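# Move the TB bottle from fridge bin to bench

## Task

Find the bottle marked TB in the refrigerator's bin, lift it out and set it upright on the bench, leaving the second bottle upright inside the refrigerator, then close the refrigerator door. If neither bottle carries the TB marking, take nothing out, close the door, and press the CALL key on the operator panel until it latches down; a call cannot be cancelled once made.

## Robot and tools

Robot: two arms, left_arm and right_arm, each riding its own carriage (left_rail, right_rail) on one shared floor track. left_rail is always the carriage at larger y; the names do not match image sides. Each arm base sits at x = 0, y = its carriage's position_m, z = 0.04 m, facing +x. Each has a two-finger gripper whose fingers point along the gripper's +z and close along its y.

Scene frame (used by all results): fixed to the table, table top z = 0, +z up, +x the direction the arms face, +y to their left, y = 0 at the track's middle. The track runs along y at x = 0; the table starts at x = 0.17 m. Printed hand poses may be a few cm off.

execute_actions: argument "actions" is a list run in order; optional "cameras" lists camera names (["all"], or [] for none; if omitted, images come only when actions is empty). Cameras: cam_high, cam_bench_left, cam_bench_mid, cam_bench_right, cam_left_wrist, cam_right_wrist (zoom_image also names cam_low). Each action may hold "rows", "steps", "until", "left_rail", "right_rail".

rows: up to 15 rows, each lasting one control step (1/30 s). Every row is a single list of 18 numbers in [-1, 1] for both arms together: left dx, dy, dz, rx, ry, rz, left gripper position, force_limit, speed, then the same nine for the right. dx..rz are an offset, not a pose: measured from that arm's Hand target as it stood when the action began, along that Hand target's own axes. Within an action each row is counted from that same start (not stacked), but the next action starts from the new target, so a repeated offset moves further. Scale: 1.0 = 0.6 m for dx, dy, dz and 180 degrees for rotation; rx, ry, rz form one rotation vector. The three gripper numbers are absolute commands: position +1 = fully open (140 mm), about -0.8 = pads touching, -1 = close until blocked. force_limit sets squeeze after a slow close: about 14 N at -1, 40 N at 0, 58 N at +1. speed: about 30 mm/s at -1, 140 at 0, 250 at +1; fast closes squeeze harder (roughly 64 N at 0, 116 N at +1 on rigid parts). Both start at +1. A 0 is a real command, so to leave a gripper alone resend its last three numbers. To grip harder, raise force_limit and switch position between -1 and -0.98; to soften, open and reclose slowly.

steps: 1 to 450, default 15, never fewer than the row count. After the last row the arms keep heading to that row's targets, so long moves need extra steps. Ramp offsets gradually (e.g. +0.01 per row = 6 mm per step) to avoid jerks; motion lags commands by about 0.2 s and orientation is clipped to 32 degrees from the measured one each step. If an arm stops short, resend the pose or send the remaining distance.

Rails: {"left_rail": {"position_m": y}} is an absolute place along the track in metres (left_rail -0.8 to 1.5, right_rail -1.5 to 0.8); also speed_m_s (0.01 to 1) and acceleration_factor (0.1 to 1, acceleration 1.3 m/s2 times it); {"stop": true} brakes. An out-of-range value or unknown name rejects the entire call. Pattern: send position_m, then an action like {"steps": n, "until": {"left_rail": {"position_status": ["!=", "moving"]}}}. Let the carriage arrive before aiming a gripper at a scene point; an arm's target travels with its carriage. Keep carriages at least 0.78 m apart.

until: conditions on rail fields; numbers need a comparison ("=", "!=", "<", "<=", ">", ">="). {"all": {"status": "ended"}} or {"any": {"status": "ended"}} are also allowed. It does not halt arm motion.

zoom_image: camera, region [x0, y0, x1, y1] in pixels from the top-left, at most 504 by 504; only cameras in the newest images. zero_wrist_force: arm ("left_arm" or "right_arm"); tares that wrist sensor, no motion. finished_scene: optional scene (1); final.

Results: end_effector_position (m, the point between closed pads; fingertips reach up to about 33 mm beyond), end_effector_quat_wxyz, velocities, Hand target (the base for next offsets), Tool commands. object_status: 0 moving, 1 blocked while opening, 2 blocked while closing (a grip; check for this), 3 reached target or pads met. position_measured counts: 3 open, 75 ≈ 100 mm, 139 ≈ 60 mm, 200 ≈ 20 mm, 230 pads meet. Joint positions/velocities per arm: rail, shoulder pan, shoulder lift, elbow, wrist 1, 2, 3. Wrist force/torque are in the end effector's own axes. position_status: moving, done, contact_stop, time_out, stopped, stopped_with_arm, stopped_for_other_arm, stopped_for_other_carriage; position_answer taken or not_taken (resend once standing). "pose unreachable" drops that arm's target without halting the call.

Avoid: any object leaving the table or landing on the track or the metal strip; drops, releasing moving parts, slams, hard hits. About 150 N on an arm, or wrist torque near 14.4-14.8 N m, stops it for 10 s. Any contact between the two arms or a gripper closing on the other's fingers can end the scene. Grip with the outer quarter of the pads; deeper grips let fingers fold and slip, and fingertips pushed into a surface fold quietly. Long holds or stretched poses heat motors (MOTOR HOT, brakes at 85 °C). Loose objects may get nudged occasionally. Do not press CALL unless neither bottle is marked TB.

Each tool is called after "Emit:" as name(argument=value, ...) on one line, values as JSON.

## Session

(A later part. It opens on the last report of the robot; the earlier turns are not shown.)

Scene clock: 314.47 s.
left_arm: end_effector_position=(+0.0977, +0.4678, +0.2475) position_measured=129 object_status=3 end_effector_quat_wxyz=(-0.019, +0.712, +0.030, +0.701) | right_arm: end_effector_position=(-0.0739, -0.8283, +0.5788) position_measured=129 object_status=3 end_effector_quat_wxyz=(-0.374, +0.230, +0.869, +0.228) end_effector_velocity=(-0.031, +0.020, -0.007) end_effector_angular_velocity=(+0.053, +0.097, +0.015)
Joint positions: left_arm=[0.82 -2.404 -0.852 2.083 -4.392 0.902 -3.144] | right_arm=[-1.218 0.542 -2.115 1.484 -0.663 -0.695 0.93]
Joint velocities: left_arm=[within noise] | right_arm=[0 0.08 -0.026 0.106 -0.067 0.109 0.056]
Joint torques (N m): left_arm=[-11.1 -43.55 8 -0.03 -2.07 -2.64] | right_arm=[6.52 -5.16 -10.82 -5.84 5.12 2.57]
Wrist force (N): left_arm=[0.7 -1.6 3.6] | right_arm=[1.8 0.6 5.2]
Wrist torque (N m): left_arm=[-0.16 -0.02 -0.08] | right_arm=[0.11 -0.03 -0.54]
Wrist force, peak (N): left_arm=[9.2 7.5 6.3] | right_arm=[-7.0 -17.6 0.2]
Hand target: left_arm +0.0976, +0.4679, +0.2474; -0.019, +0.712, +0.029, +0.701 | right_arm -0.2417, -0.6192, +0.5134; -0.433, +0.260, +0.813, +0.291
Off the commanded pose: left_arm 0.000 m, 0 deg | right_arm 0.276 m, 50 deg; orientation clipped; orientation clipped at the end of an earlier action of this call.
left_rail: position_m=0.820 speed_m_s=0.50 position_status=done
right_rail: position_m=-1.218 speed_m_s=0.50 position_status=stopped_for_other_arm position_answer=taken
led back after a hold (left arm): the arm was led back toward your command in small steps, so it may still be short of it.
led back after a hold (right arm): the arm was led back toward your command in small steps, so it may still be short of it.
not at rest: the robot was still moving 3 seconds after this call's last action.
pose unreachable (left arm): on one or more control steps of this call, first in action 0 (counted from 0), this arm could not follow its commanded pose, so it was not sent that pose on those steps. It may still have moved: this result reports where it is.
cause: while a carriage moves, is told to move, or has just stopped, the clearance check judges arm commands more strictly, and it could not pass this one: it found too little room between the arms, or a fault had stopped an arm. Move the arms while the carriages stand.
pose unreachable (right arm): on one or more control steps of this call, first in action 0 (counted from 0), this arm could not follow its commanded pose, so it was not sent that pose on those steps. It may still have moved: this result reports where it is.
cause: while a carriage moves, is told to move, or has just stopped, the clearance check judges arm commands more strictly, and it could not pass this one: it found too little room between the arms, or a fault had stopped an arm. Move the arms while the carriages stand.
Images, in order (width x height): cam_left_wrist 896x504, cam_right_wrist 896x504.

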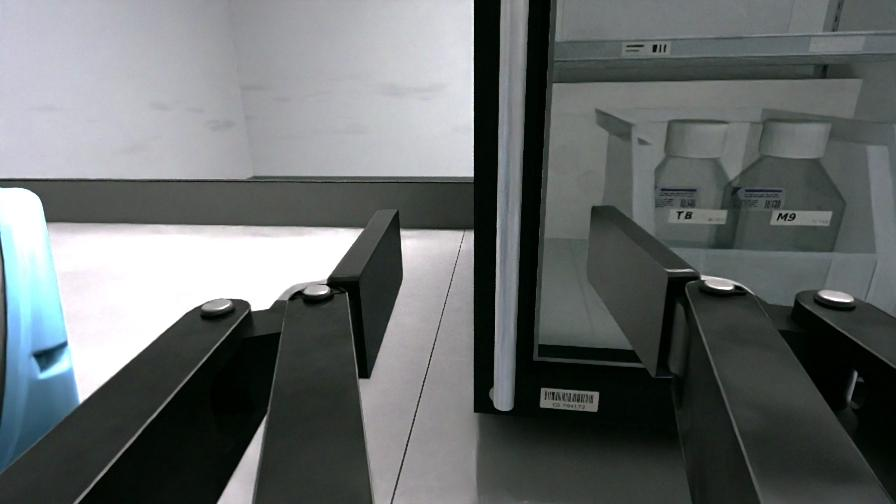

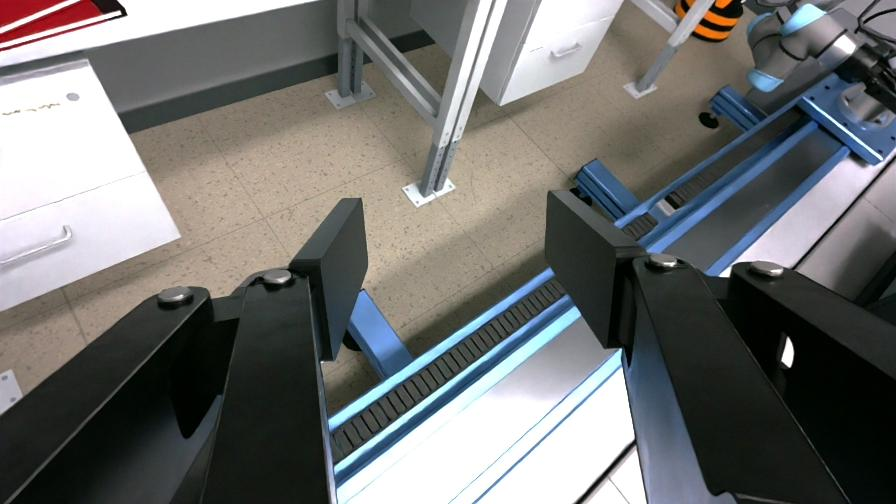

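Emit:
zoom_image(camera="cam_left_wrist", region=[590, 90, 890, 270])

Emit:
execute_actions(actions=[{"rows":[[0,0,0,0,0,0,0.0,1,0,-0.06,0.09,-0.002,-0.115,0.058,0.068,0,1,0],[0,0,0,0,0,0,0.0,1,0,-0.119,0.18,-0.004,-0.229,0.115,0.1355,0,1,0]],"steps":70}], cameras=["cam_right_wrist"])

Scaled by 1.680 from the camera's 896x504 image, which has a finer 1280x720 frame.

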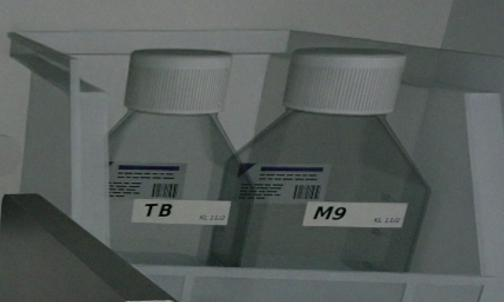

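Scene clock: 331.27 s.
left_arm: end_effector_position=(+0.0976, +0.4679, +0.2474) position_measured=129 object_status=3 end_effector_quat_wxyz=(-0.019, +0.712, +0.029, +0.701) | right_arm: end_effector_position=(-0.1495, -0.5748, +0.4868) position_measured=129 object_status=3 end_effector_quat_wxyz=(-0.500, +0.300, +0.767, +0.269) end_effector_velocity=(+0.006, +0.005, -0.002) end_effector_angular_velocity=(+0.012, +0.012, -0.058)
Joint positions: left_arm=[0.82 -2.404 -0.852 2.084 -4.393 0.902 -3.144] | right_arm=[-1.218 1.16 -1.668 1.935 -2.696 -0.575 2.393]
Joint velocities: left_arm=[within noise] | right_arm=[0 0.005 0.005 0.029 -0.122 -0.037 0.097]
Joint torques (N m): left_arm=[-9.84 -27.82 9.02 0.12 -1.97 -2.8] | right_arm=[6.68 -13.9 -15.37 -7.21 -1.5 2.36]
Wrist force (N): left_arm=[0.6 -1.5 3.8] | right_arm=[1.7 0.1 6.5]
Wrist torque (N m): left_arm=[-0.14 -0.01 -0.08] | right_arm=[0.15 0.06 -0.66]
Wrist force, peak (N): left_arm=[0.4 -1.7 4.2] | right_arm=[2.1 0.0 7.2]
Hand target: left_arm +0.0976, +0.4679, +0.2474; -0.019, +0.712, +0.029, +0.701 | right_arm -0.1326, -0.5579, +0.4803; -0.515, +0.392, +0.654, +0.391
Off the commanded pose: left_arm 0.000 m, 0 deg | right_arm 0.025 m, 47 deg; orientation clipped.
left_rail: position_m=0.820 speed_m_s=0.50 position_status=done
right_rail: position_m=-1.218 speed_m_s=0.50 position_status=stopped_for_other_arm position_answer=taken
led back after a hold (right arm): the arm was led back toward your command in small steps, so it may still be short of it.
not at rest: the robot was still moving 3 seconds after this call's last action.
Images, in order (width x height): cam_right_wrist 896x504.

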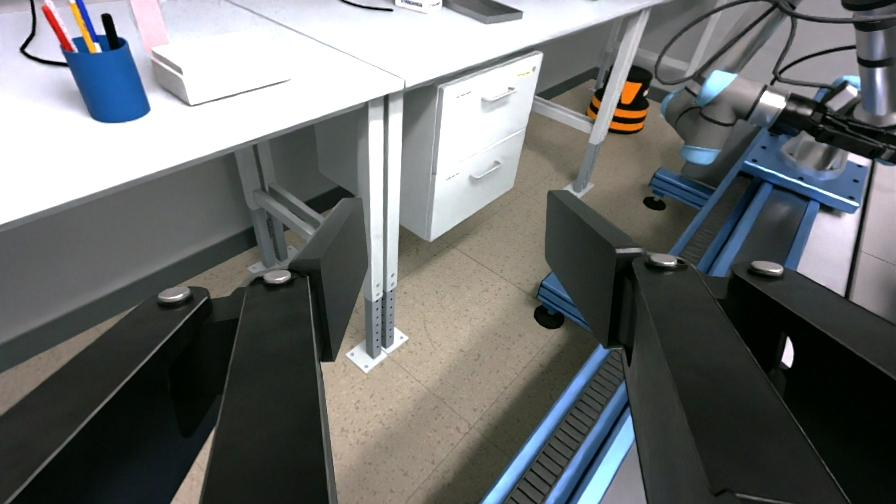

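Emit:
execute_actions(actions=[{"rows":[[0,0,0,0,0,0,0.0,1,0,0,0,0,-0.124,0.045,0.044,0,1,0]],"steps":75}])

Scene clock: 342.37 s.
left_arm: end_effector_position=(+0.0976, +0.4679, +0.2474) position_measured=129 object_status=3 end_effector_quat_wxyz=(-0.019, +0.712, +0.029, +0.701) | right_arm: end_effector_position=(-0.1325, -0.5586, +0.4806) position_measured=129 object_status=3 end_effector_quat_wxyz=(+0.504, -0.488, -0.525, -0.481) end_effector_velocity=(+0.000, +0.001, -0.001) end_effector_angular_velocity=(+0.024, +0.016, -0.058)
Joint positions: left_arm=[0.82 -2.404 -0.852 2.084 -4.393 0.902 -3.144] | right_arm=[-1.218 1.515 -1.507 2.156 -3.763 -1.456 3.125]
Joint velocities: left_arm=[within noise] | right_arm=[0 0.052 0.033 -0.007 -0.051 -0.11 0.021]
Joint torques (N m): left_arm=[-10.16 -27.38 8.73 0.18 -1.76 -2.64] | right_arm=[7.16 -15.81 -30.17 -6.44 -3.21 2.16]
Wrist force (N): left_arm=[0.4 -1.4 3.4] | right_arm=[1.7 -0.5 8.5]
Wrist torque (N m): left_arm=[-0.12 0.03 -0.08] | right_arm=[0.27 0.09 -0.65]
Wrist force, peak (N): left_arm=[0.4 -1.5 4.2] | right_arm=[1.7 -0.5 8.5]
Hand target: left_arm +0.0976, +0.4679, +0.2474; -0.019, +0.712, +0.029, +0.701 | right_arm -0.1326, -0.5579, +0.4803; +0.500, -0.500, -0.500, -0.500
Off the commanded pose: left_arm 0.000 m, 0 deg | right_arm 0.001 m, 4 deg.
left_rail: position_m=0.820 speed_m_s=0.50 position_status=done
right_rail: position_m=-1.218 speed_m_s=0.50 position_status=stopped_for_other_arm position_answer=taken
led back after a hold (right arm): the arm was led back toward your command in small steps, so it may still be short of it.
not at rest: the robot was still moving 3 seconds after this call's last action.

Emit:
execute_actions(actions=[{"right_rail":{"position_m":-0.65,"speed_m_s":0.5},"steps":120,"until":{"right_rail":{"position_status":["!=","moving"]}}},{"rows":[[0,0,0,0,0,0,0.0,1,0,-0.04,0.025,0.17,-0.08,0,0,0,1,0],[0,0,0,0,0,0,0.0,1,0,-0.083,0.055,0.338,-0.156,0,0,0,1,0]],"steps":45}], cameras=["cam_right_wrist"])

Scene clock: 348.17 s.
left_arm: end_effector_position=(+0.0976, +0.4679, +0.2474) position_measured=129 object_status=3 end_effector_quat_wxyz=(-0.019, +0.712, +0.029, +0.701) | right_arm: end_effector_position=(-0.0996, +0.2133, +0.4304) position_measured=129 object_status=3 end_effector_quat_wxyz=(-0.364, +0.607, +0.364, +0.606)
Joint positions: left_arm=[0.82 -2.404 -0.852 2.084 -4.393 0.902 -3.144] | right_arm=[-0.65 1.756 -0.848 1.355 -3.648 -2.246 3.142]
Joint torques (N m): left_arm=[-7.36 -26.87 6.85 0.25 -1.67 -2.57] | right_arm=[6.71 -43.19 -31.57 1.14 -2.44 -1.6]
Wrist force (N): left_arm=[0.3 -1.7 3.7] | right_arm=[1.3 -0.7 8.6]
Wrist torque (N m): left_arm=[-0.16 0.05 -0.08] | right_arm=[0.25 0.19 -0.61]
Wrist force, peak (N): left_arm=[0.2 -2.0 4.1] | right_arm=[7.3 -8.1 4.3]
Hand target: left_arm +0.0976, +0.4679, +0.2474; -0.019, +0.712, +0.029, +0.701 | right_arm -0.0996, +0.2133, +0.4304; -0.364, +0.607, +0.364, +0.606
Off the commanded pose: left_arm 0.000 m, 0 deg | right_arm 0.000 m, 0 deg.
left_rail: position_m=0.820 speed_m_s=0.50 position_status=done
right_rail: position_m=-0.650 speed_m_s=0.50 position_status=done
led back after a hold (right arm): the arm was led back toward your command in small steps, so it may still be short of it.
Images, in order (width x height): cam_right_wrist 896x504.

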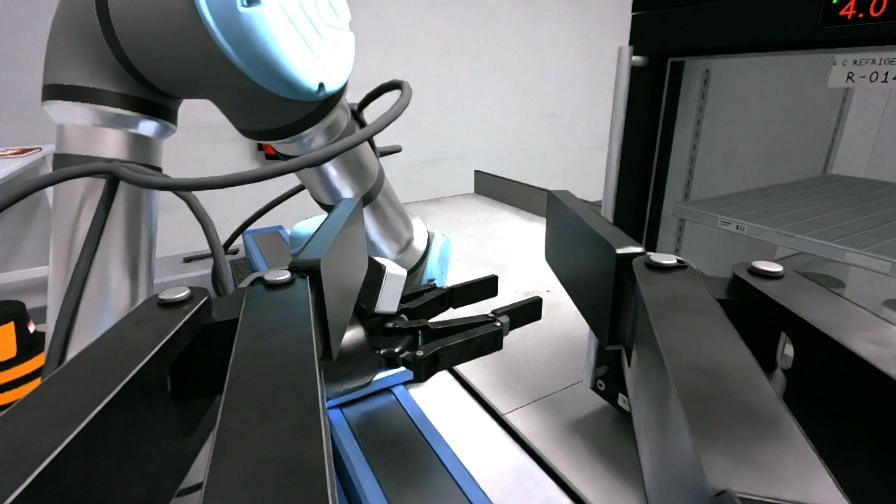

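Emit:
execute_actions(actions=[{"rows":[[0,0.01,0.11,-0.011,0,0,0.0,1,0,0,0,0,0,0,0,0,1,0],[0,0.0208,0.2213,-0.0217,0,0,0.0,1,0,0,0,0,0,0,0,0,1,0]],"steps":40},{"rows":[[0,0,0,0,0,0,-1,0.3,-1,0,0,0,0,0,0,0,1,0]],"steps":90},{"rows":[[0,0.005,-0.035,0.003,0,0,-1,0.3,-1,0,0,0,0,0,0,0,1,0],[0,0.01,-0.0767,0.0056,0,0,-1,0.3,-1,0,0,0,0,0,0,0,1,0]],"steps":25}])

Scene clock: 360.00 s.
left_arm: end_effector_position=(+0.1850, +0.4585, +0.2463) position_measured=210 object_status=2 end_effector_quat_wxyz=(-0.001, +0.712, +0.012, +0.702) | right_arm: end_effector_position=(-0.0996, +0.2133, +0.4304) position_measured=129 object_status=3 end_effector_quat_wxyz=(-0.364, +0.607, +0.364, +0.606)
Joint positions: left_arm=[0.82 -2.253 -0.884 2.204 -4.485 0.699 -3.139] | right_arm=[-0.65 1.756 -0.848 1.355 -3.648 -2.246 3.142]
Joint torques (N m): left_arm=[-11.05 -26.85 -15.65 7.65 1.66 -3.46] | right_arm=[6.19 -43.79 -30.45 1.14 -2.5 -1.87]
Wrist force (N): left_arm=[-15.2 -1.0 4.5] | right_arm=[1.5 -0.7 8.6]
Wrist torque (N m): left_arm=[0.18 -0.06 0.48] | right_arm=[0.26 0.17 -0.61]
Wrist force, peak (N): left_arm=[4.1 -2.5 26.1] | right_arm=[1.4 -0.9 8.8]
Hand target: left_arm +0.1849, +0.4585, +0.2463; -0.001, +0.712, +0.012, +0.702 | right_arm -0.0996, +0.2133, +0.4304; -0.364, +0.607, +0.364, +0.606
Off the commanded pose: left_arm 0.000 m, 0 deg | right_arm 0.000 m, 0 deg.
left_rail: position_m=0.820 speed_m_s=0.50 position_status=done
right_rail: position_m=-0.650 speed_m_s=0.50 position_status=done

Good grip. Continue the arc.

Emit:
execute_actions(actions=[{"rows":[[0,0.02,-0.075,0.006,0,0,-1,0.3,-1,0,0,0,0,0,0,0,1,0],[0,0.0407,-0.1503,0.011,0,0,-1,0.3,-1,0,0,0,0,0,0,0,1,0]],"steps":28},{"rows":[[0,0.033,-0.07,0.006,0,0,-1,0.3,-1,0,0,0,0,0,0,0,1,0],[0,0.0665,-0.141,0.011,0,0,-1,0.3,-1,0,0,0,0,0,0,0,1,0]],"steps":28},{"rows":[[0,0.041,-0.059,0.008,0,0,-1,0.3,-1,0,0,0,0,0,0,0,1,0],[0,0.082,-0.1175,0.0167,0,0,-1,0.3,-1,0,0,0,0,0,0,0,1,0]],"steps":30}], cameras=["cam_left_wrist","cam_right_wrist","cam_high"])

Scene clock: 366.37 s.
left_arm: end_effector_position=(-0.0532, +0.3332, +0.2517) position_measured=210 object_status=2 end_effector_quat_wxyz=(-0.044, +0.711, +0.054, +0.700) | right_arm: end_effector_position=(-0.0996, +0.2133, +0.4304) position_measured=129 object_status=3 end_effector_quat_wxyz=(-0.364, +0.607, +0.364, +0.606)
Joint positions: left_arm=[0.82 -2.379 -0.585 1.379 -3.957 0.947 -3.143] | right_arm=[-0.65 1.756 -0.848 1.355 -3.648 -2.246 3.142]
Joint torques (N m): left_arm=[13.25 -52.26 -26.54 13.74 2.48 -3.66] | right_arm=[6.15 -44.41 -30.83 0.89 -2.44 -1.62]
Wrist force (N): left_arm=[-27.8 -0.3 6.5] | right_arm=[1.2 -0.8 8.5]
Wrist torque (N m): left_arm=[-0.03 0.05 0.53] | right_arm=[0.24 0.22 -0.61]
Wrist force, peak (N): left_arm=[-44.2 -1.0 1.1] | right_arm=[1.6 -0.8 8.7]
Hand target: left_arm -0.0532, +0.3332, +0.2517; -0.044, +0.711, +0.054, +0.700 | right_arm -0.0996, +0.2133, +0.4304; -0.364, +0.607, +0.364, +0.606
Off the commanded pose: left_arm 0.000 m, 0 deg | right_arm 0.000 m, 0 deg.
left_rail: position_m=0.820 speed_m_s=0.50 position_status=done
right_rail: position_m=-0.650 speed_m_s=0.50 position_status=done
Images, in order (width x height): cam_high 504x504, cam_left_wrist 896x504, cam_right_wrist 896x504.

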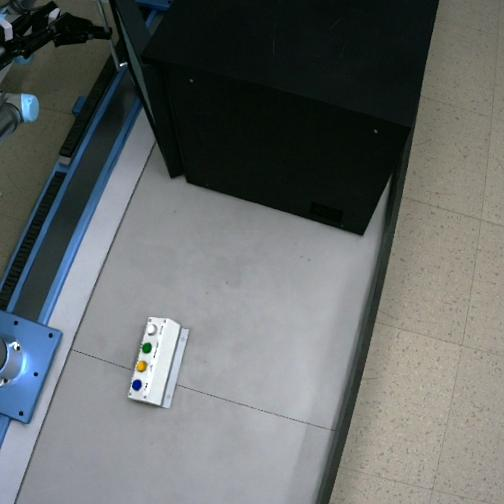

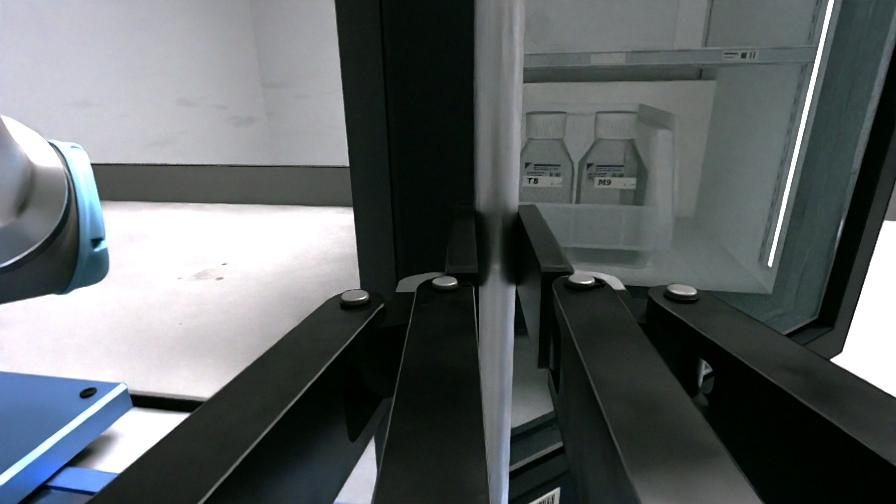

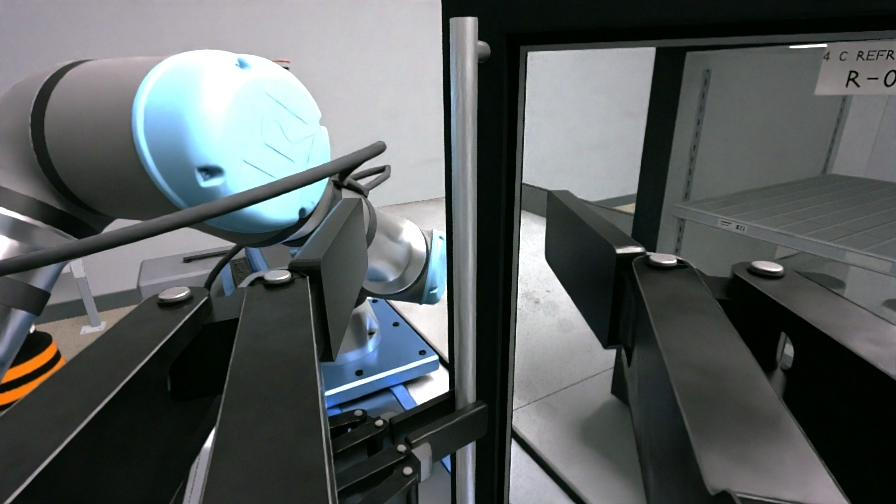

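Emit:
execute_actions(actions=[{"rows":[[-0.008,0,0,0,0,0,-1,0.3,-1,0,0.005,0.1,0,0,0,-0.3,1,0],[-0.008,0,0,0,0,0,-1,0.3,-1,0,0.01,0.2,0,0,0,-0.3,1,0]],"steps":40},{"rows":[[0,0,0,0,0,0,-1,0.3,-1,0,0,0,0,0,0,-1,0.3,-1]],"steps":75}], cameras=["cam_right_wrist"])

Scene clock: 376.63 s.
left_arm: end_effector_position=(-0.0532, +0.3331, +0.2469) position_measured=210 object_status=2 end_effector_quat_wxyz=(-0.044, +0.711, +0.054, +0.700) | right_arm: end_effector_position=(-0.0378, +0.3164, +0.4303) position_measured=210 object_status=2 end_effector_quat_wxyz=(-0.364, +0.607, +0.364, +0.606)
Joint positions: left_arm=[0.82 -2.379 -0.576 1.377 -3.963 0.947 -3.143] | right_arm=[-0.65 1.644 -0.664 1.012 -3.489 -2.134 3.142]
Joint torques (N m): left_arm=[7.32 -40.32 -25.45 -0.66 -1.33 2.23] | right_arm=[-6.98 -52.01 -31.14 0.29 -2.1 1.58]
Wrist force (N): left_arm=[10.8 -1.9 12.3] | right_arm=[0.4 -1.0 1.7]
Wrist torque (N m): left_arm=[0.08 -0.14 0.07] | right_arm=[0.32 0.11 -0.13]
Wrist force, peak (N): left_arm=[-28.1 -0.1 6.4] | right_arm=[-6.8 -2.8 11.9]
Hand target: left_arm -0.0532, +0.3331, +0.2469; -0.044, +0.711, +0.054, +0.700 | right_arm -0.0378, +0.3164, +0.4303; -0.364, +0.607, +0.364, +0.606
Off the commanded pose: left_arm 0.000 m, 0 deg | right_arm 0.000 m, 0 deg.
left_rail: position_m=0.820 speed_m_s=0.50 position_status=done
right_rail: position_m=-0.650 speed_m_s=0.50 position_status=done
Images, in order (width x height): cam_right_wrist 896x504.

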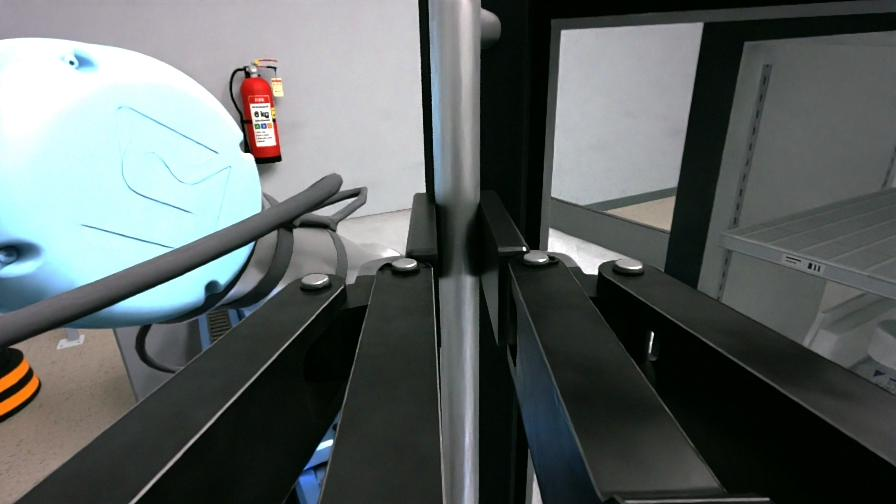

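Emit:
execute_actions(actions=[{"rows":[[0,0,0,0,0,0,0.2,0.3,-1,0,0,0,0,0,0,-1,0.3,-1]],"steps":55},{"rows":[[0,0,-0.05,0,0,0,0.2,0.3,-1,0,0,0,0,0,0,-1,0.3,-1],[0,0,-0.2,0,0,0,0.2,0.3,-1,0,0,0,0,0,0,-1,0.3,-1]],"steps":30},{"rows":[[0.04,-0.17,0.04,0,0,0,0.2,0.3,-1,0,0,0,0,0,0,-1,0.3,-1],[0.083,-0.358,0.084,0,0,0,0.2,0.3,-1,0,0,0,0,0,0,-1,0.3,-1]],"steps":35}], cameras=["cam_right_wrist"])

Scene clock: 385.37 s.
left_arm: end_effector_position=(-0.1512, +0.5370, +0.2950) position_measured=104 object_status=3 end_effector_quat_wxyz=(-0.044, +0.711, +0.054, +0.700) | right_arm: end_effector_position=(-0.0378, +0.3164, +0.4303) position_measured=210 object_status=2 end_effector_quat_wxyz=(-0.364, +0.607, +0.364, +0.606)
Joint positions: left_arm=[0.82 -2.763 -0.787 1.67 -4.042 1.331 -3.151] | right_arm=[-0.65 1.644 -0.664 1.012 -3.489 -2.134 3.142]
Joint torques (N m): left_arm=[-9.46 -52.61 1.6 0.2 2.19 2.54] | right_arm=[2.31 -60.09 -25.25 -2.23 -2.09 1.57]
Wrist force (N): left_arm=[-0.2 -2.4 4.1] | right_arm=[1.8 -0.4 8.2]
Wrist torque (N m): left_arm=[-0.31 0.17 -0.11] | right_arm=[0.24 0.07 -0.13]
Wrist force, peak (N): left_arm=[11.4 -1.8 12.4] | right_arm=[2.2 -0.9 10.7]
Hand target: left_arm -0.1512, +0.5370, +0.2950; -0.044, +0.711, +0.054, +0.700 | right_arm -0.0378, +0.3164, +0.4303; -0.364, +0.607, +0.364, +0.606
Off the commanded pose: left_arm 0.000 m, 0 deg | right_arm 0.000 m, 0 deg.
left_rail: position_m=0.820 speed_m_s=0.50 position_status=done
right_rail: position_m=-0.650 speed_m_s=0.50 position_status=done
Images, in order (width x height): cam_right_wrist 896x504.

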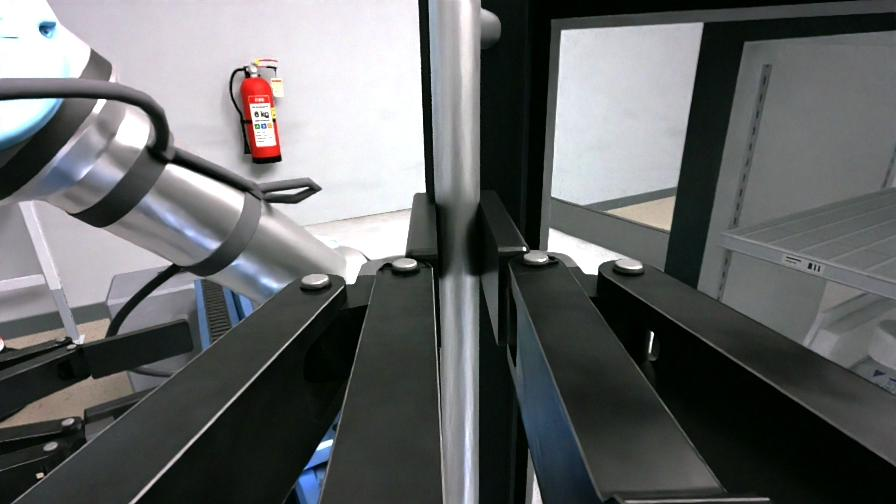

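Emit:
execute_actions(actions=[{"rows":[[0,0,0,0,0,0,0.2,0.3,-1,0,-0.012,-0.07,0.022,0,0,-1,0.3,-1],[0,0,0,0,0,0,0.2,0.3,-1,0,-0.0254,-0.1415,0.0444,0,0,-1,0.3,-1]],"steps":30},{"rows":[[0,0,0,0,0,0,0.2,0.3,-1,0,-0.008,-0.075,0.025,0,0,-1,0.3,-1],[0,0,0,0,0,0,0.2,0.3,-1,0,-0.0165,-0.1515,0.05,0,0,-1,0.3,-1]],"steps":35}])

Scene clock: 403.43 s.
left_arm: end_effector_position=(-0.1512, +0.5370, +0.2950) position_measured=104 object_status=3 end_effector_quat_wxyz=(-0.044, +0.711, +0.054, +0.700) | right_arm: end_effector_position=(-0.0611, +0.3006, +0.4404) position_measured=210 object_status=2 end_effector_quat_wxyz=(-0.373, +0.600, +0.375, +0.600)
Joint positions: left_arm=[0.82 -2.763 -0.787 1.67 -4.042 1.331 -3.151] | right_arm=[-0.65 1.666 -0.716 1.082 -3.505 -2.122 3.141]
Joint torques (N m): left_arm=[-10.58 -52.99 2.4 0.6 2.18 2.43] | right_arm=[12.32 -59.33 -44.77 -1.43 3.4 -0.25]
Wrist force (N): left_arm=[-0.2 -2.7 4.2] | right_arm=[-18.6 27.8 1.3]
Wrist torque (N m): left_arm=[-0.37 0.17 -0.10] | right_arm=[-0.31 0.65 -0.36]
Wrist force, peak (N): left_arm=[-0.1 -3.0 4.4] | right_arm=[-55.7 31.0 10.9]
Hand target: left_arm -0.1512, +0.5370, +0.2950; -0.044, +0.711, +0.054, +0.700 | right_arm -0.0611, +0.3006, +0.4404; -0.373, +0.600, +0.375, +0.600 (not the last commanded pose)
Tool commands: left_gripper/position=+0.2 left_gripper/force_limit=+0.3 left_gripper/speed=-1.0 right_gripper/position=-1.0 right_gripper/force_limit=+0.301961 right_gripper/speed=-1.0
Off the commanded pose: left_arm 0.000 m, 0 deg.
TORQUE FAULT: the external load on joint 6 (wrist 2) of the right arm reached its load limit, and that arm stopped for 10 seconds. A torque fault puts only its own arm into a fault stop. That arm's remaining commands of this call were not run. That arm's target is now where it stood when the stop ended, not its last command. That arm keeps its grip as last carried out and accepts commands again: back off and push less far. That arm stops again whenever a joint's load reaches its limit.
left_rail: position_m=0.820 speed_m_s=0.50 position_status=done
right_rail: position_m=-0.650 speed_m_s=0.50 position_status=done

Emit:
execute_actions(actions=[{"rows":[[0,0,0,0,0,0,0.2,0.3,-1,-0.0167,0.011,-0.0024,0,0,0,-1,0.3,-1]],"steps":15},{"rows":[[0,0,0,0,0,0,0.2,0.3,-1,0,-0.0082,-0.0372,0.0133,0,0,-1,0.3,-1]],"steps":7},{"rows":[[0,0,0,0,0,0,0.2,0.3,-1,0,-0.0078,-0.0373,0.0133,0,0,-1,0.3,-1]],"steps":7},{"rows":[[0,0,0,0,0,0,0.2,0.3,-1,0,-0.0074,-0.0374,0.0133,0,0,-1,0.3,-1]],"steps":7},{"rows":[[0,0,0,0,0,0,0.2,0.3,-1,0,-0.007,-0.0375,0.0133,0,0,-1,0.3,-1]],"steps":7}])

Scene clock: 421.57 s.
left_arm: end_effector_position=(-0.1512, +0.5370, +0.2950) position_measured=104 object_status=3 end_effector_quat_wxyz=(-0.044, +0.711, +0.054, +0.700) | right_arm: end_effector_position=(-0.1069, +0.2211, +0.4306) position_measured=210 object_status=2 end_effector_quat_wxyz=(-0.422, +0.567, +0.423, +0.567)
Joint positions: left_arm=[0.82 -2.763 -0.787 1.67 -4.042 1.331 -3.151] | right_arm=[-0.65 1.678 -0.918 1.478 -3.699 -1.968 3.141]
Joint torques (N m): left_arm=[-9.01 -53.52 2.4 1.02 2.15 2.43] | right_arm=[-8.56 -33.97 2.68 0.44 2.73 -1.92]
Wrist force (N): left_arm=[0.0 -2.8 3.9] | right_arm=[29.7 -0.9 9.7]
Wrist torque (N m): left_arm=[-0.39 0.12 -0.10] | right_arm=[0.49 -0.27 -0.79]
Wrist force, peak (N): left_arm=[-0.5 -2.8 4.4] | right_arm=[34.7 -2.6 8.4]
Hand target: left_arm -0.1512, +0.5370, +0.2950; -0.044, +0.711, +0.054, +0.700 | right_arm -0.1069, +0.2207, +0.4305; -0.422, +0.567, +0.424, +0.566
Off the commanded pose: left_arm 0.000 m, 0 deg | right_arm 0.000 m, 0 deg.
left_rail: position_m=0.820 speed_m_s=0.50 position_status=done
right_rail: position_m=-0.650 speed_m_s=0.50 position_status=done

Emit:
execute_actions(actions=[{"rows":[[0,0,0,0,0,0,0.2,0.3,-1,0.007,-0.0066,-0.0376,0.0133,0,0,-1,0.3,-1]],"steps":8},{"rows":[[0,0,0,0,0,0,0.2,0.3,-1,0,-0.0062,-0.0377,0.0133,0,0,-1,0.3,-1]],"steps":7},{"rows":[[0,0,0,0,0,0,0.2,0.3,-1,0,-0.0058,-0.0378,0.0133,0,0,-1,0.3,-1]],"steps":7},{"rows":[[0,0,0,0,0,0,0.2,0.3,-1,0,-0.0054,-0.0378,0.0133,0,0,-1,0.3,-1]],"steps":7},{"rows":[[0,0,0,0,0,0,0.2,0.3,-1,0,-0.005,-0.0379,0.0133,0,0,-1,0.3,-1]],"steps":7},{"rows":[[0,0,0,0,0,0,0.2,0.3,-1,0,-0.0046,-0.0379,0.0133,0,0,-1,0.3,-1]],"steps":10}], cameras=["cam_right_wrist"])

Scene clock: 428.67 s.
left_arm: end_effector_position=(-0.1512, +0.5370, +0.2950) position_measured=104 object_status=3 end_effector_quat_wxyz=(-0.044, +0.711, +0.054, +0.700) | right_arm: end_effector_position=(-0.1515, +0.0914, +0.4351) position_measured=210 object_status=2 end_effector_quat_wxyz=(+0.489, -0.510, -0.491, -0.509)
Joint positions: left_arm=[0.82 -2.763 -0.787 1.67 -4.042 1.331 -3.151] | right_arm=[-0.65 1.64 -1.209 1.947 -3.877 -1.679 3.141]
Joint torques (N m): left_arm=[-10.86 -53.98 1.75 1.34 2.38 2.35] | right_arm=[-10.31 -34.25 -3.85 -2.32 2.49 -1.89]
Wrist force (N): left_arm=[-0.1 -2.9 3.6] | right_arm=[12.1 -0.3 9.1]
Wrist torque (N m): left_arm=[-0.41 0.13 -0.10] | right_arm=[0.61 -0.17 -0.59]
Wrist force, peak (N): left_arm=[-0.5 -3.0 4.3] | right_arm=[30.8 -0.7 9.6]
Hand target: left_arm -0.1512, +0.5370, +0.2950; -0.044, +0.711, +0.054, +0.700 | right_arm -0.1515, +0.0912, +0.4351; +0.490, -0.510, -0.491, -0.509
Off the commanded pose: left_arm 0.000 m, 0 deg | right_arm 0.000 m, 0 deg.
left_rail: position_m=0.820 speed_m_s=0.50 position_status=done
right_rail: position_m=-0.650 speed_m_s=0.50 position_status=done
Images, in order (width x height): cam_right_wrist 896x504.

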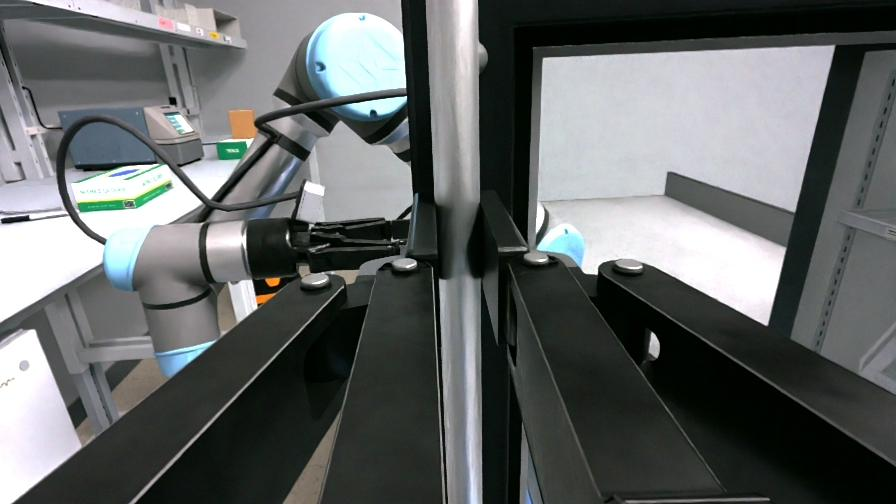

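Emit:
execute_actions(actions=[{"rows":[[0,0,0,0,0,0,0.2,0.3,-1,0.003,-0.0042,-0.038,0.0133,0,0,-1,0.3,-1]],"steps":8},{"rows":[[0,0,0,0,0,0,0.2,0.3,-1,0,-0.0038,-0.038,0.0133,0,0,-1,0.3,-1]],"steps":7},{"rows":[[0,0,0,0,0,0,0.2,0.3,-1,0,-0.0034,-0.0381,0.0133,0,0,-1,0.3,-1]],"steps":7},{"rows":[[0,0,0,0,0,0,0.2,0.3,-1,0,-0.003,-0.0381,0.0133,0,0,-1,0.3,-1]],"steps":7},{"rows":[[0,0,0,0,0,0,0.2,0.3,-1,0,-0.0027,-0.0381,0.0133,0,0,-1,0.3,-1]],"steps":10}], cameras=["cam_left_wrist","cam_high"])

Scene clock: 434.17 s.
left_arm: end_effector_position=(-0.1512, +0.5370, +0.2950) position_measured=104 object_status=3 end_effector_quat_wxyz=(-0.044, +0.711, +0.054, +0.700) | right_arm: end_effector_position=(-0.1566, -0.0229, +0.4371) position_measured=210 object_status=2 end_effector_quat_wxyz=(+0.540, -0.456, -0.541, -0.455)
Joint positions: left_arm=[0.82 -2.763 -0.787 1.67 -4.042 1.331 -3.151] | right_arm=[-0.65 1.478 -1.472 2.293 -3.96 -1.307 3.141]
Joint torques (N m): left_arm=[-10.01 -51.42 1.85 1.4 2.44 2.25] | right_arm=[1.29 -24.74 -3.74 -2.43 8.54 -1.94]
Wrist force (N): left_arm=[0.1 -2.6 4.2] | right_arm=[12.3 14.3 7.8]
Wrist torque (N m): left_arm=[-0.36 0.10 -0.10] | right_arm=[0.37 -0.02 -0.90]
Wrist force, peak (N): left_arm=[-0.1 -2.7 4.4] | right_arm=[14.2 -0.6 16.7]
Hand target: left_arm -0.1512, +0.5370, +0.2950; -0.044, +0.711, +0.054, +0.700 | right_arm -0.1565, -0.0230, +0.4372; +0.540, -0.456, -0.542, -0.455
Off the commanded pose: left_arm 0.000 m, 0 deg | right_arm 0.000 m, 0 deg.
left_rail: position_m=0.820 speed_m_s=0.50 position_status=done
right_rail: position_m=-0.650 speed_m_s=0.50 position_status=done
Images, in order (width x height): cam_high 504x504, cam_left_wrist 896x504.

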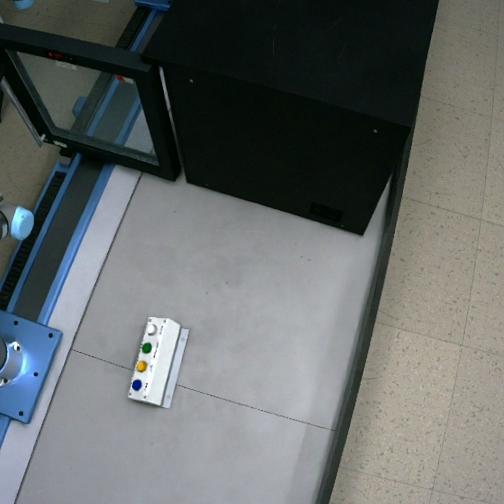

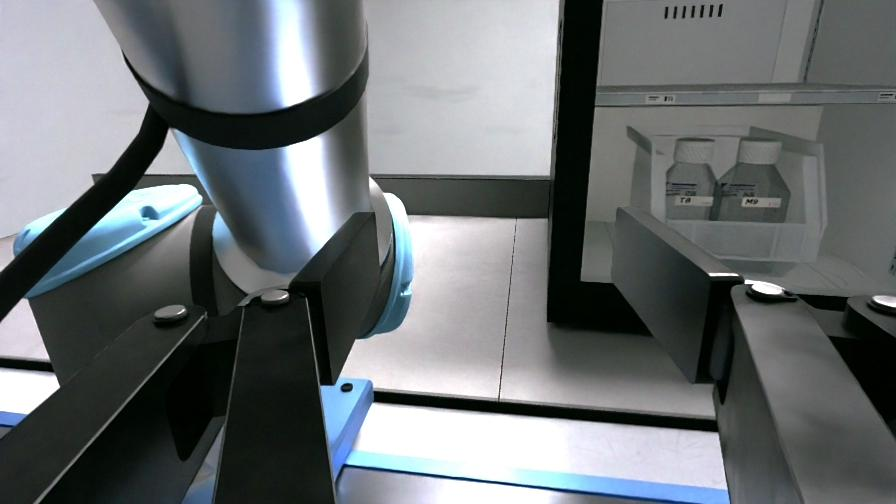

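Emit:
execute_actions(actions=[{"rows":[[0.03,0.2,0.18,-0.02,0,0,0.2,0.3,-1,0,0.006,0,0,0,0,-1,0.3,-1]],"steps":20},{"rows":[[0.028,0.199,0.187,-0.024,0,0,0.2,0.3,-1,0,0,0,0,0,0,-1,0.3,-1]],"steps":35}], cameras=["cam_left_wrist"])

Emit:
zoom_image(camera="cam_left_wrist", region=[300, 60, 640, 300])

Scene clock: 460.13 s.
left_arm: end_effector_position=(+0.0938, +0.3231, +0.3295) position_measured=104 object_status=3 end_effector_quat_wxyz=(+0.005, +0.712, +0.006, +0.702) | right_arm: end_effector_position=(-0.1530, -0.0224, +0.4372) position_measured=210 object_status=2 end_effector_quat_wxyz=(+0.540, -0.456, -0.542, -0.455)
Joint positions: left_arm=[0.82 -2.231 -0.881 1.735 -4.02 0.661 -3.138] | right_arm=[-0.65 1.465 -1.473 2.295 -3.96 -1.295 3.141]
Joint torques (N m): left_arm=[15.25 -34.12 -25.72 3.93 -2.03 2.48] | right_arm=[-9.45 -24.71 -5.23 -0.94 2.29 -1.9]
Wrist force (N): left_arm=[-0.8 -2.8 4.0] | right_arm=[9.6 -1.4 8.5]
Wrist torque (N m): left_arm=[-0.42 0.30 -0.10] | right_arm=[0.24 -0.02 -0.91]
Wrist force, peak (N): left_arm=[0.0 -15.4 -3.9] | right_arm=[12.3 14.7 8.0]
Hand target: left_arm +0.0939, +0.3231, +0.3295; +0.005, +0.712, +0.006, +0.702 | right_arm -0.1530, -0.0224, +0.4372; +0.540, -0.456, -0.542, -0.455
Off the commanded pose: left_arm 0.000 m, 0 deg | right_arm 0.000 m, 0 deg.
left_rail: position_m=0.820 speed_m_s=0.50 position_status=done
right_rail: position_m=-0.650 speed_m_s=0.50 position_status=done
Images, in order (width x height): cam_left_wrist 896x504.

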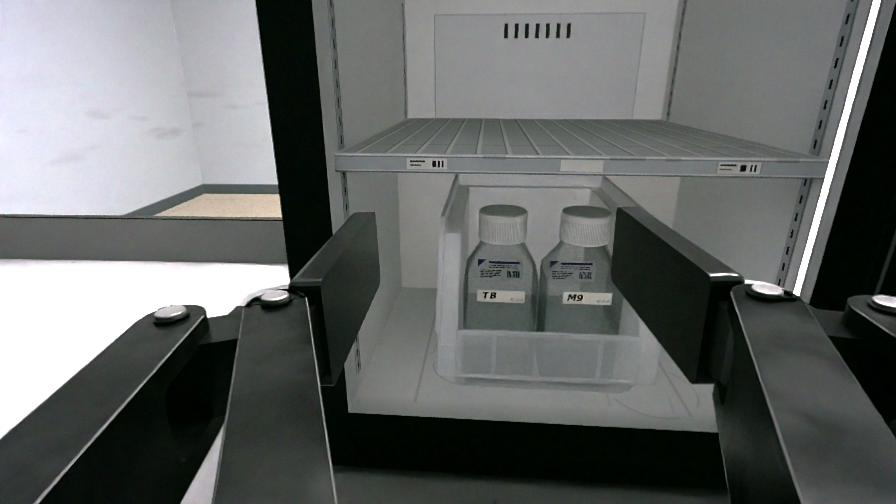

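Scaled by 1.482 from the camera's 896x504 image, which has a finer 1280x720 frame.

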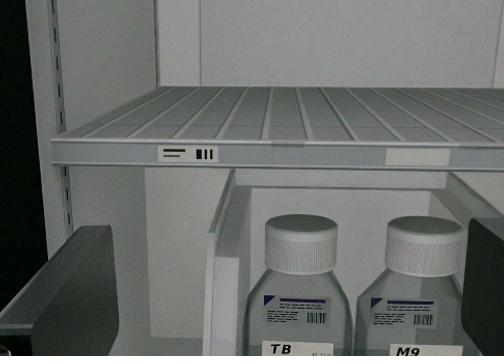

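Emit:
execute_actions(actions=[{"rows":[[0,0,0.1,0,0,0,0.2,0.3,-1,0,0,0,0,0,0,-1,0.3,-1]],"steps":10},{"rows":[[0,0,0.1,0,0,0,0.2,0.3,-1,0,0,0,0,0,0,-1,0.3,-1]],"steps":25}], cameras=["cam_left_wrist"])

Emit:
zoom_image(camera="cam_left_wrist", region=[360, 120, 700, 420])

Scene clock: 484.80 s.
left_arm: end_effector_position=(+0.2138, +0.3232, +0.3278) position_measured=104 object_status=3 end_effector_quat_wxyz=(+0.005, +0.712, +0.006, +0.702) | right_arm: end_effector_position=(-0.1530, -0.0224, +0.4372) position_measured=210 object_status=2 end_effector_quat_wxyz=(+0.540, -0.456, -0.542, -0.455)
Joint positions: left_arm=[0.82 -2.03 -0.933 1.849 -4.091 0.46 -3.127] | right_arm=[-0.65 1.465 -1.473 2.295 -3.96 -1.295 3.141]
Joint torques (N m): left_arm=[14.07 -32.45 -24.61 -0.4 -1.88 2.9] | right_arm=[-10.31 -24.7 -6.81 2.29 2.37 -1.94]
Wrist force (N): left_arm=[-0.5 -2.8 3.8] | right_arm=[9.6 -1.4 8.6]
Wrist torque (N m): left_arm=[-0.42 0.25 -0.19] | right_arm=[0.23 -0.02 -0.91]
Wrist force, peak (N): left_arm=[-0.3 -3.2 6.5] | right_arm=[9.7 -1.5 8.8]
Hand target: left_arm +0.2138, +0.3232, +0.3278; +0.005, +0.712, +0.006, +0.702 | right_arm -0.1530, -0.0224, +0.4372; +0.540, -0.456, -0.542, -0.455
Off the commanded pose: left_arm 0.000 m, 0 deg | right_arm 0.000 m, 0 deg.
left_rail: position_m=0.820 speed_m_s=0.50 position_status=done
right_rail: position_m=-0.650 speed_m_s=0.50 position_status=done
Images, in order (width x height): cam_left_wrist 896x504.

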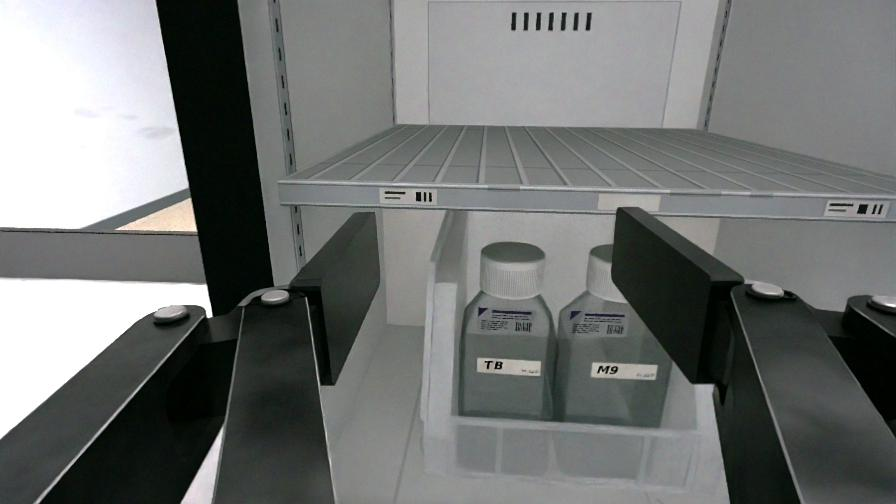

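Scaled by 1.482 from the camera's 896x504 image, which has a finer 1280x720 frame.

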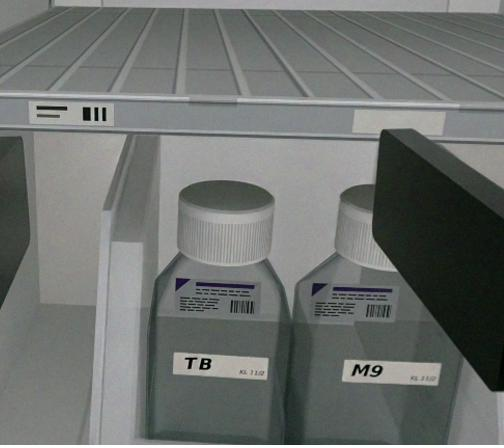

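Emit:
execute_actions(actions=[{"rows":[[-0.014,0.012,0.055,0,-0.06,0,-0.25,0.3,-0.5,0,0,0,0,0,0,-1,0.3,-1]],"steps":10},{"rows":[[-0.014,0.013,0.055,0,-0.058,0,-0.25,0.3,-0.5,0,0,0,0,0,0,-1,0.3,-1]],"steps":30}], cameras=["cam_left_wrist"])

Emit:
zoom_image(camera="cam_left_wrist", region=[340, 60, 700, 380])

Scene clock: 528.57 s.
left_arm: end_effector_position=(+0.2773, +0.3079, +0.3042) position_measured=160 object_status=3 end_effector_quat_wxyz=(+0.006, +0.829, +0.005, +0.559) | right_arm: end_effector_position=(-0.1530, -0.0224, +0.4372) position_measured=210 object_status=2 end_effector_quat_wxyz=(+0.540, -0.456, -0.542, -0.455)
Joint positions: left_arm=[0.82 -1.856 -0.989 1.502 -4.627 0.472 -2.241] | right_arm=[-0.65 1.465 -1.473 2.295 -3.96 -1.295 3.141]
Joint torques (N m): left_arm=[14.92 -50.99 -28.6 0.77 1.01 2.66] | right_arm=[-9.1 -24.76 -6.63 2.22 2.45 -1.72]
Wrist force (N): left_arm=[-0.2 -2.4 2.7] | right_arm=[9.7 -1.3 8.7]
Wrist torque (N m): left_arm=[-0.37 0.17 -0.18] | right_arm=[0.27 -0.05 -0.91]
Wrist force, peak (N): left_arm=[0.9 -2.0 5.3] | right_arm=[9.8 -1.4 8.6]
Hand target: left_arm +0.2773, +0.3079, +0.3042; +0.006, +0.829, +0.005, +0.559 | right_arm -0.1530, -0.0224, +0.4372; +0.540, -0.456, -0.542, -0.455
Off the commanded pose: left_arm 0.000 m, 0 deg | right_arm 0.000 m, 0 deg.
left_rail: position_m=0.820 speed_m_s=0.50 position_status=done
right_rail: position_m=-0.650 speed_m_s=0.50 position_status=done
Images, in order (width x height): cam_left_wrist 896x504.

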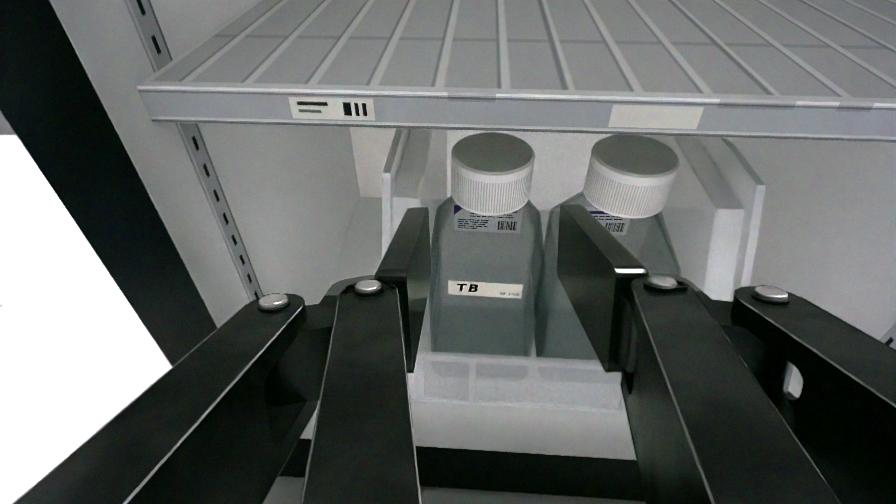

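Scaled by 1.400 from the camera's 896x504 image, which has a finer 1280x720 frame.

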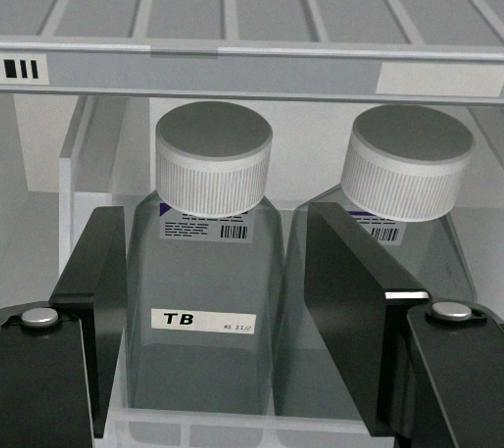

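Emit:
execute_actions(actions=[{"rows":[[0.006,0,0.02,0,0,0,-0.25,0.3,-0.5,0,0,0,0,0,0,-1,0.3,-1],[0.012,0,0.04,0,0,0,-0.25,0.3,-0.5,0,0,0,0,0,0,-1,0.3,-1],[0.016,0,0.06,0,0,0,-0.25,0.3,-0.5,0,0,0,0,0,0,-1,0.3,-1],[0.02,0,0.075,0,0,0,-0.25,0.3,-0.5,0,0,0,0,0,0,-1,0.3,-1]],"steps":30}], cameras=["cam_left_wrist"])

Scene clock: 548.50 s.
left_arm: end_effector_position=(+0.3235, +0.3078, +0.2984) position_measured=160 object_status=3 end_effector_quat_wxyz=(+0.006, +0.829, +0.005, +0.559) | right_arm: end_effector_position=(-0.1530, -0.0224, +0.4372) position_measured=210 object_status=2 end_effector_quat_wxyz=(+0.540, -0.456, -0.542, -0.455)
Joint positions: left_arm=[0.82 -1.765 -0.979 1.461 -4.761 0.427 -2.058] | right_arm=[-0.65 1.465 -1.473 2.295 -3.96 -1.295 3.141]
Joint torques (N m): left_arm=[13.58 -52.76 -29.8 0.89 -4.48 2.95] | right_arm=[-8.65 -24.92 -7.26 2.2 2.23 -1.63]
Wrist force (N): left_arm=[-0.6 -2.5 2.9] | right_arm=[9.7 -1.2 8.6]
Wrist torque (N m): left_arm=[-0.37 0.29 -0.20] | right_arm=[0.28 -0.05 -0.91]
Wrist force, peak (N): left_arm=[0.3 -2.5 4.6] | right_arm=[9.8 -1.4 8.8]
Hand target: left_arm +0.3236, +0.3078, +0.2984; +0.006, +0.829, +0.005, +0.559 | right_arm -0.1530, -0.0224, +0.4372; +0.540, -0.456, -0.542, -0.455
Off the commanded pose: left_arm 0.000 m, 0 deg | right_arm 0.000 m, 0 deg.
left_rail: position_m=0.820 speed_m_s=0.50 position_status=done
right_rail: position_m=-0.650 speed_m_s=0.50 position_status=done
Images, in order (width x height): cam_left_wrist 896x504.

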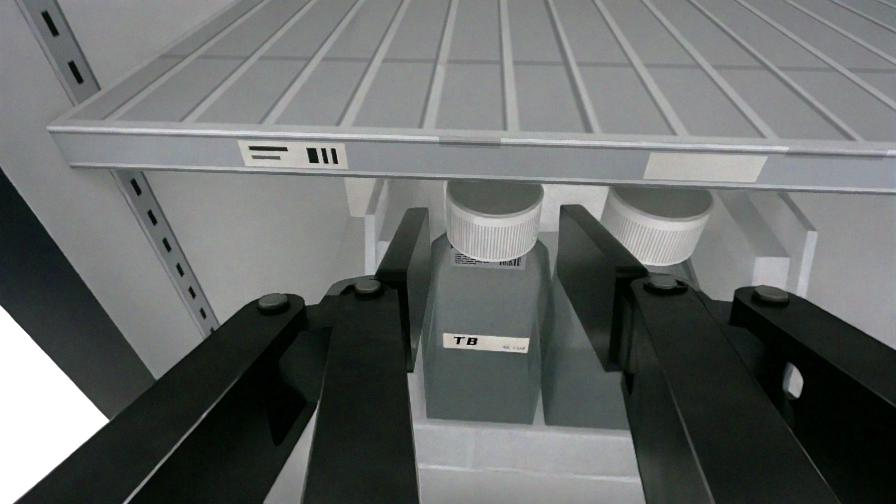

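Emit:
zoom_image(camera="cam_left_wrist", region=[340, 150, 640, 320])

Scaled by 1.680 from the camera's 896x504 image, which has a finer 1280x720 frame.

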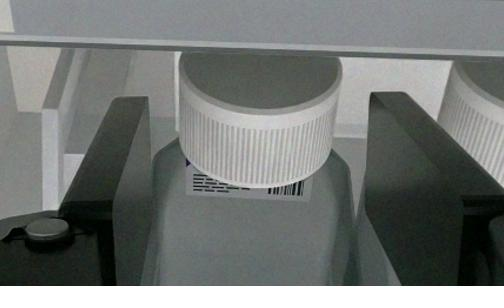

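Emit:
execute_actions(actions=[{"rows":[[0.002,0,0.02,0,0,0,-0.25,0.3,-0.5,0,0,0,0,0,0,-1,0.3,-1],[0.004,0,0.035,0,0,0,-0.25,0.3,-0.5,0,0,0,0,0,0,-1,0.3,-1],[0.005,0,0.05,0,0,0,-0.25,0.3,-0.5,0,0,0,0,0,0,-1,0.3,-1],[0.005,0,0.065,0,0,0,-0.25,0.3,-0.5,0,0,0,0,0,0,-1,0.3,-1]],"steps":30}], cameras=["cam_left_wrist"])

Scene clock: 567.57 s.
left_arm: end_effector_position=(+0.3608, +0.3076, +0.2865) position_measured=160 object_status=3 end_effector_quat_wxyz=(+0.006, +0.829, +0.005, +0.559) | right_arm: end_effector_position=(-0.1530, -0.0224, +0.4372) position_measured=210 object_status=2 end_effector_quat_wxyz=(+0.540, -0.456, -0.542, -0.455)
Joint positions: left_arm=[0.82 -1.691 -0.962 1.423 -4.899 0.401 -1.885] | right_arm=[-0.65 1.465 -1.473 2.295 -3.96 -1.295 3.141]
Joint torques (N m): left_arm=[14.4 -53.02 -29.5 0.78 -3.74 2.89] | right_arm=[-8.69 -24.09 -7.18 2.37 2.39 -1.76]
Wrist force (N): left_arm=[-0.1 -2.5 2.5] | right_arm=[9.6 -1.6 8.6]
Wrist torque (N m): left_arm=[-0.39 0.20 -0.17] | right_arm=[0.20 -0.03 -0.91]
Wrist force, peak (N): left_arm=[0.1 -3.0 4.5] | right_arm=[9.7 -1.5 8.8]
Hand target: left_arm +0.3608, +0.3076, +0.2865; +0.006, +0.829, +0.005, +0.559 | right_arm -0.1530, -0.0224, +0.4372; +0.540, -0.456, -0.542, -0.455
Off the commanded pose: left_arm 0.000 m, 0 deg | right_arm 0.000 m, 0 deg.
left_rail: position_m=0.820 speed_m_s=0.50 position_status=done
right_rail: position_m=-0.650 speed_m_s=0.50 position_status=done
Images, in order (width x height): cam_left_wrist 896x504.

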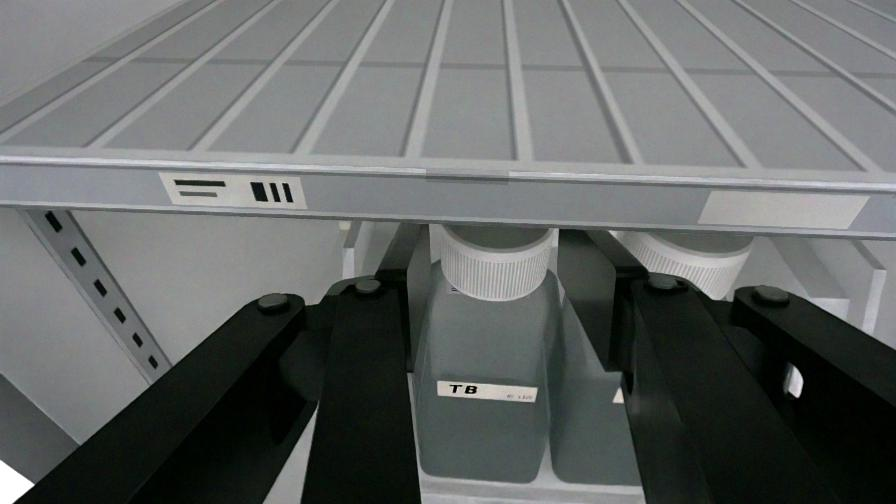

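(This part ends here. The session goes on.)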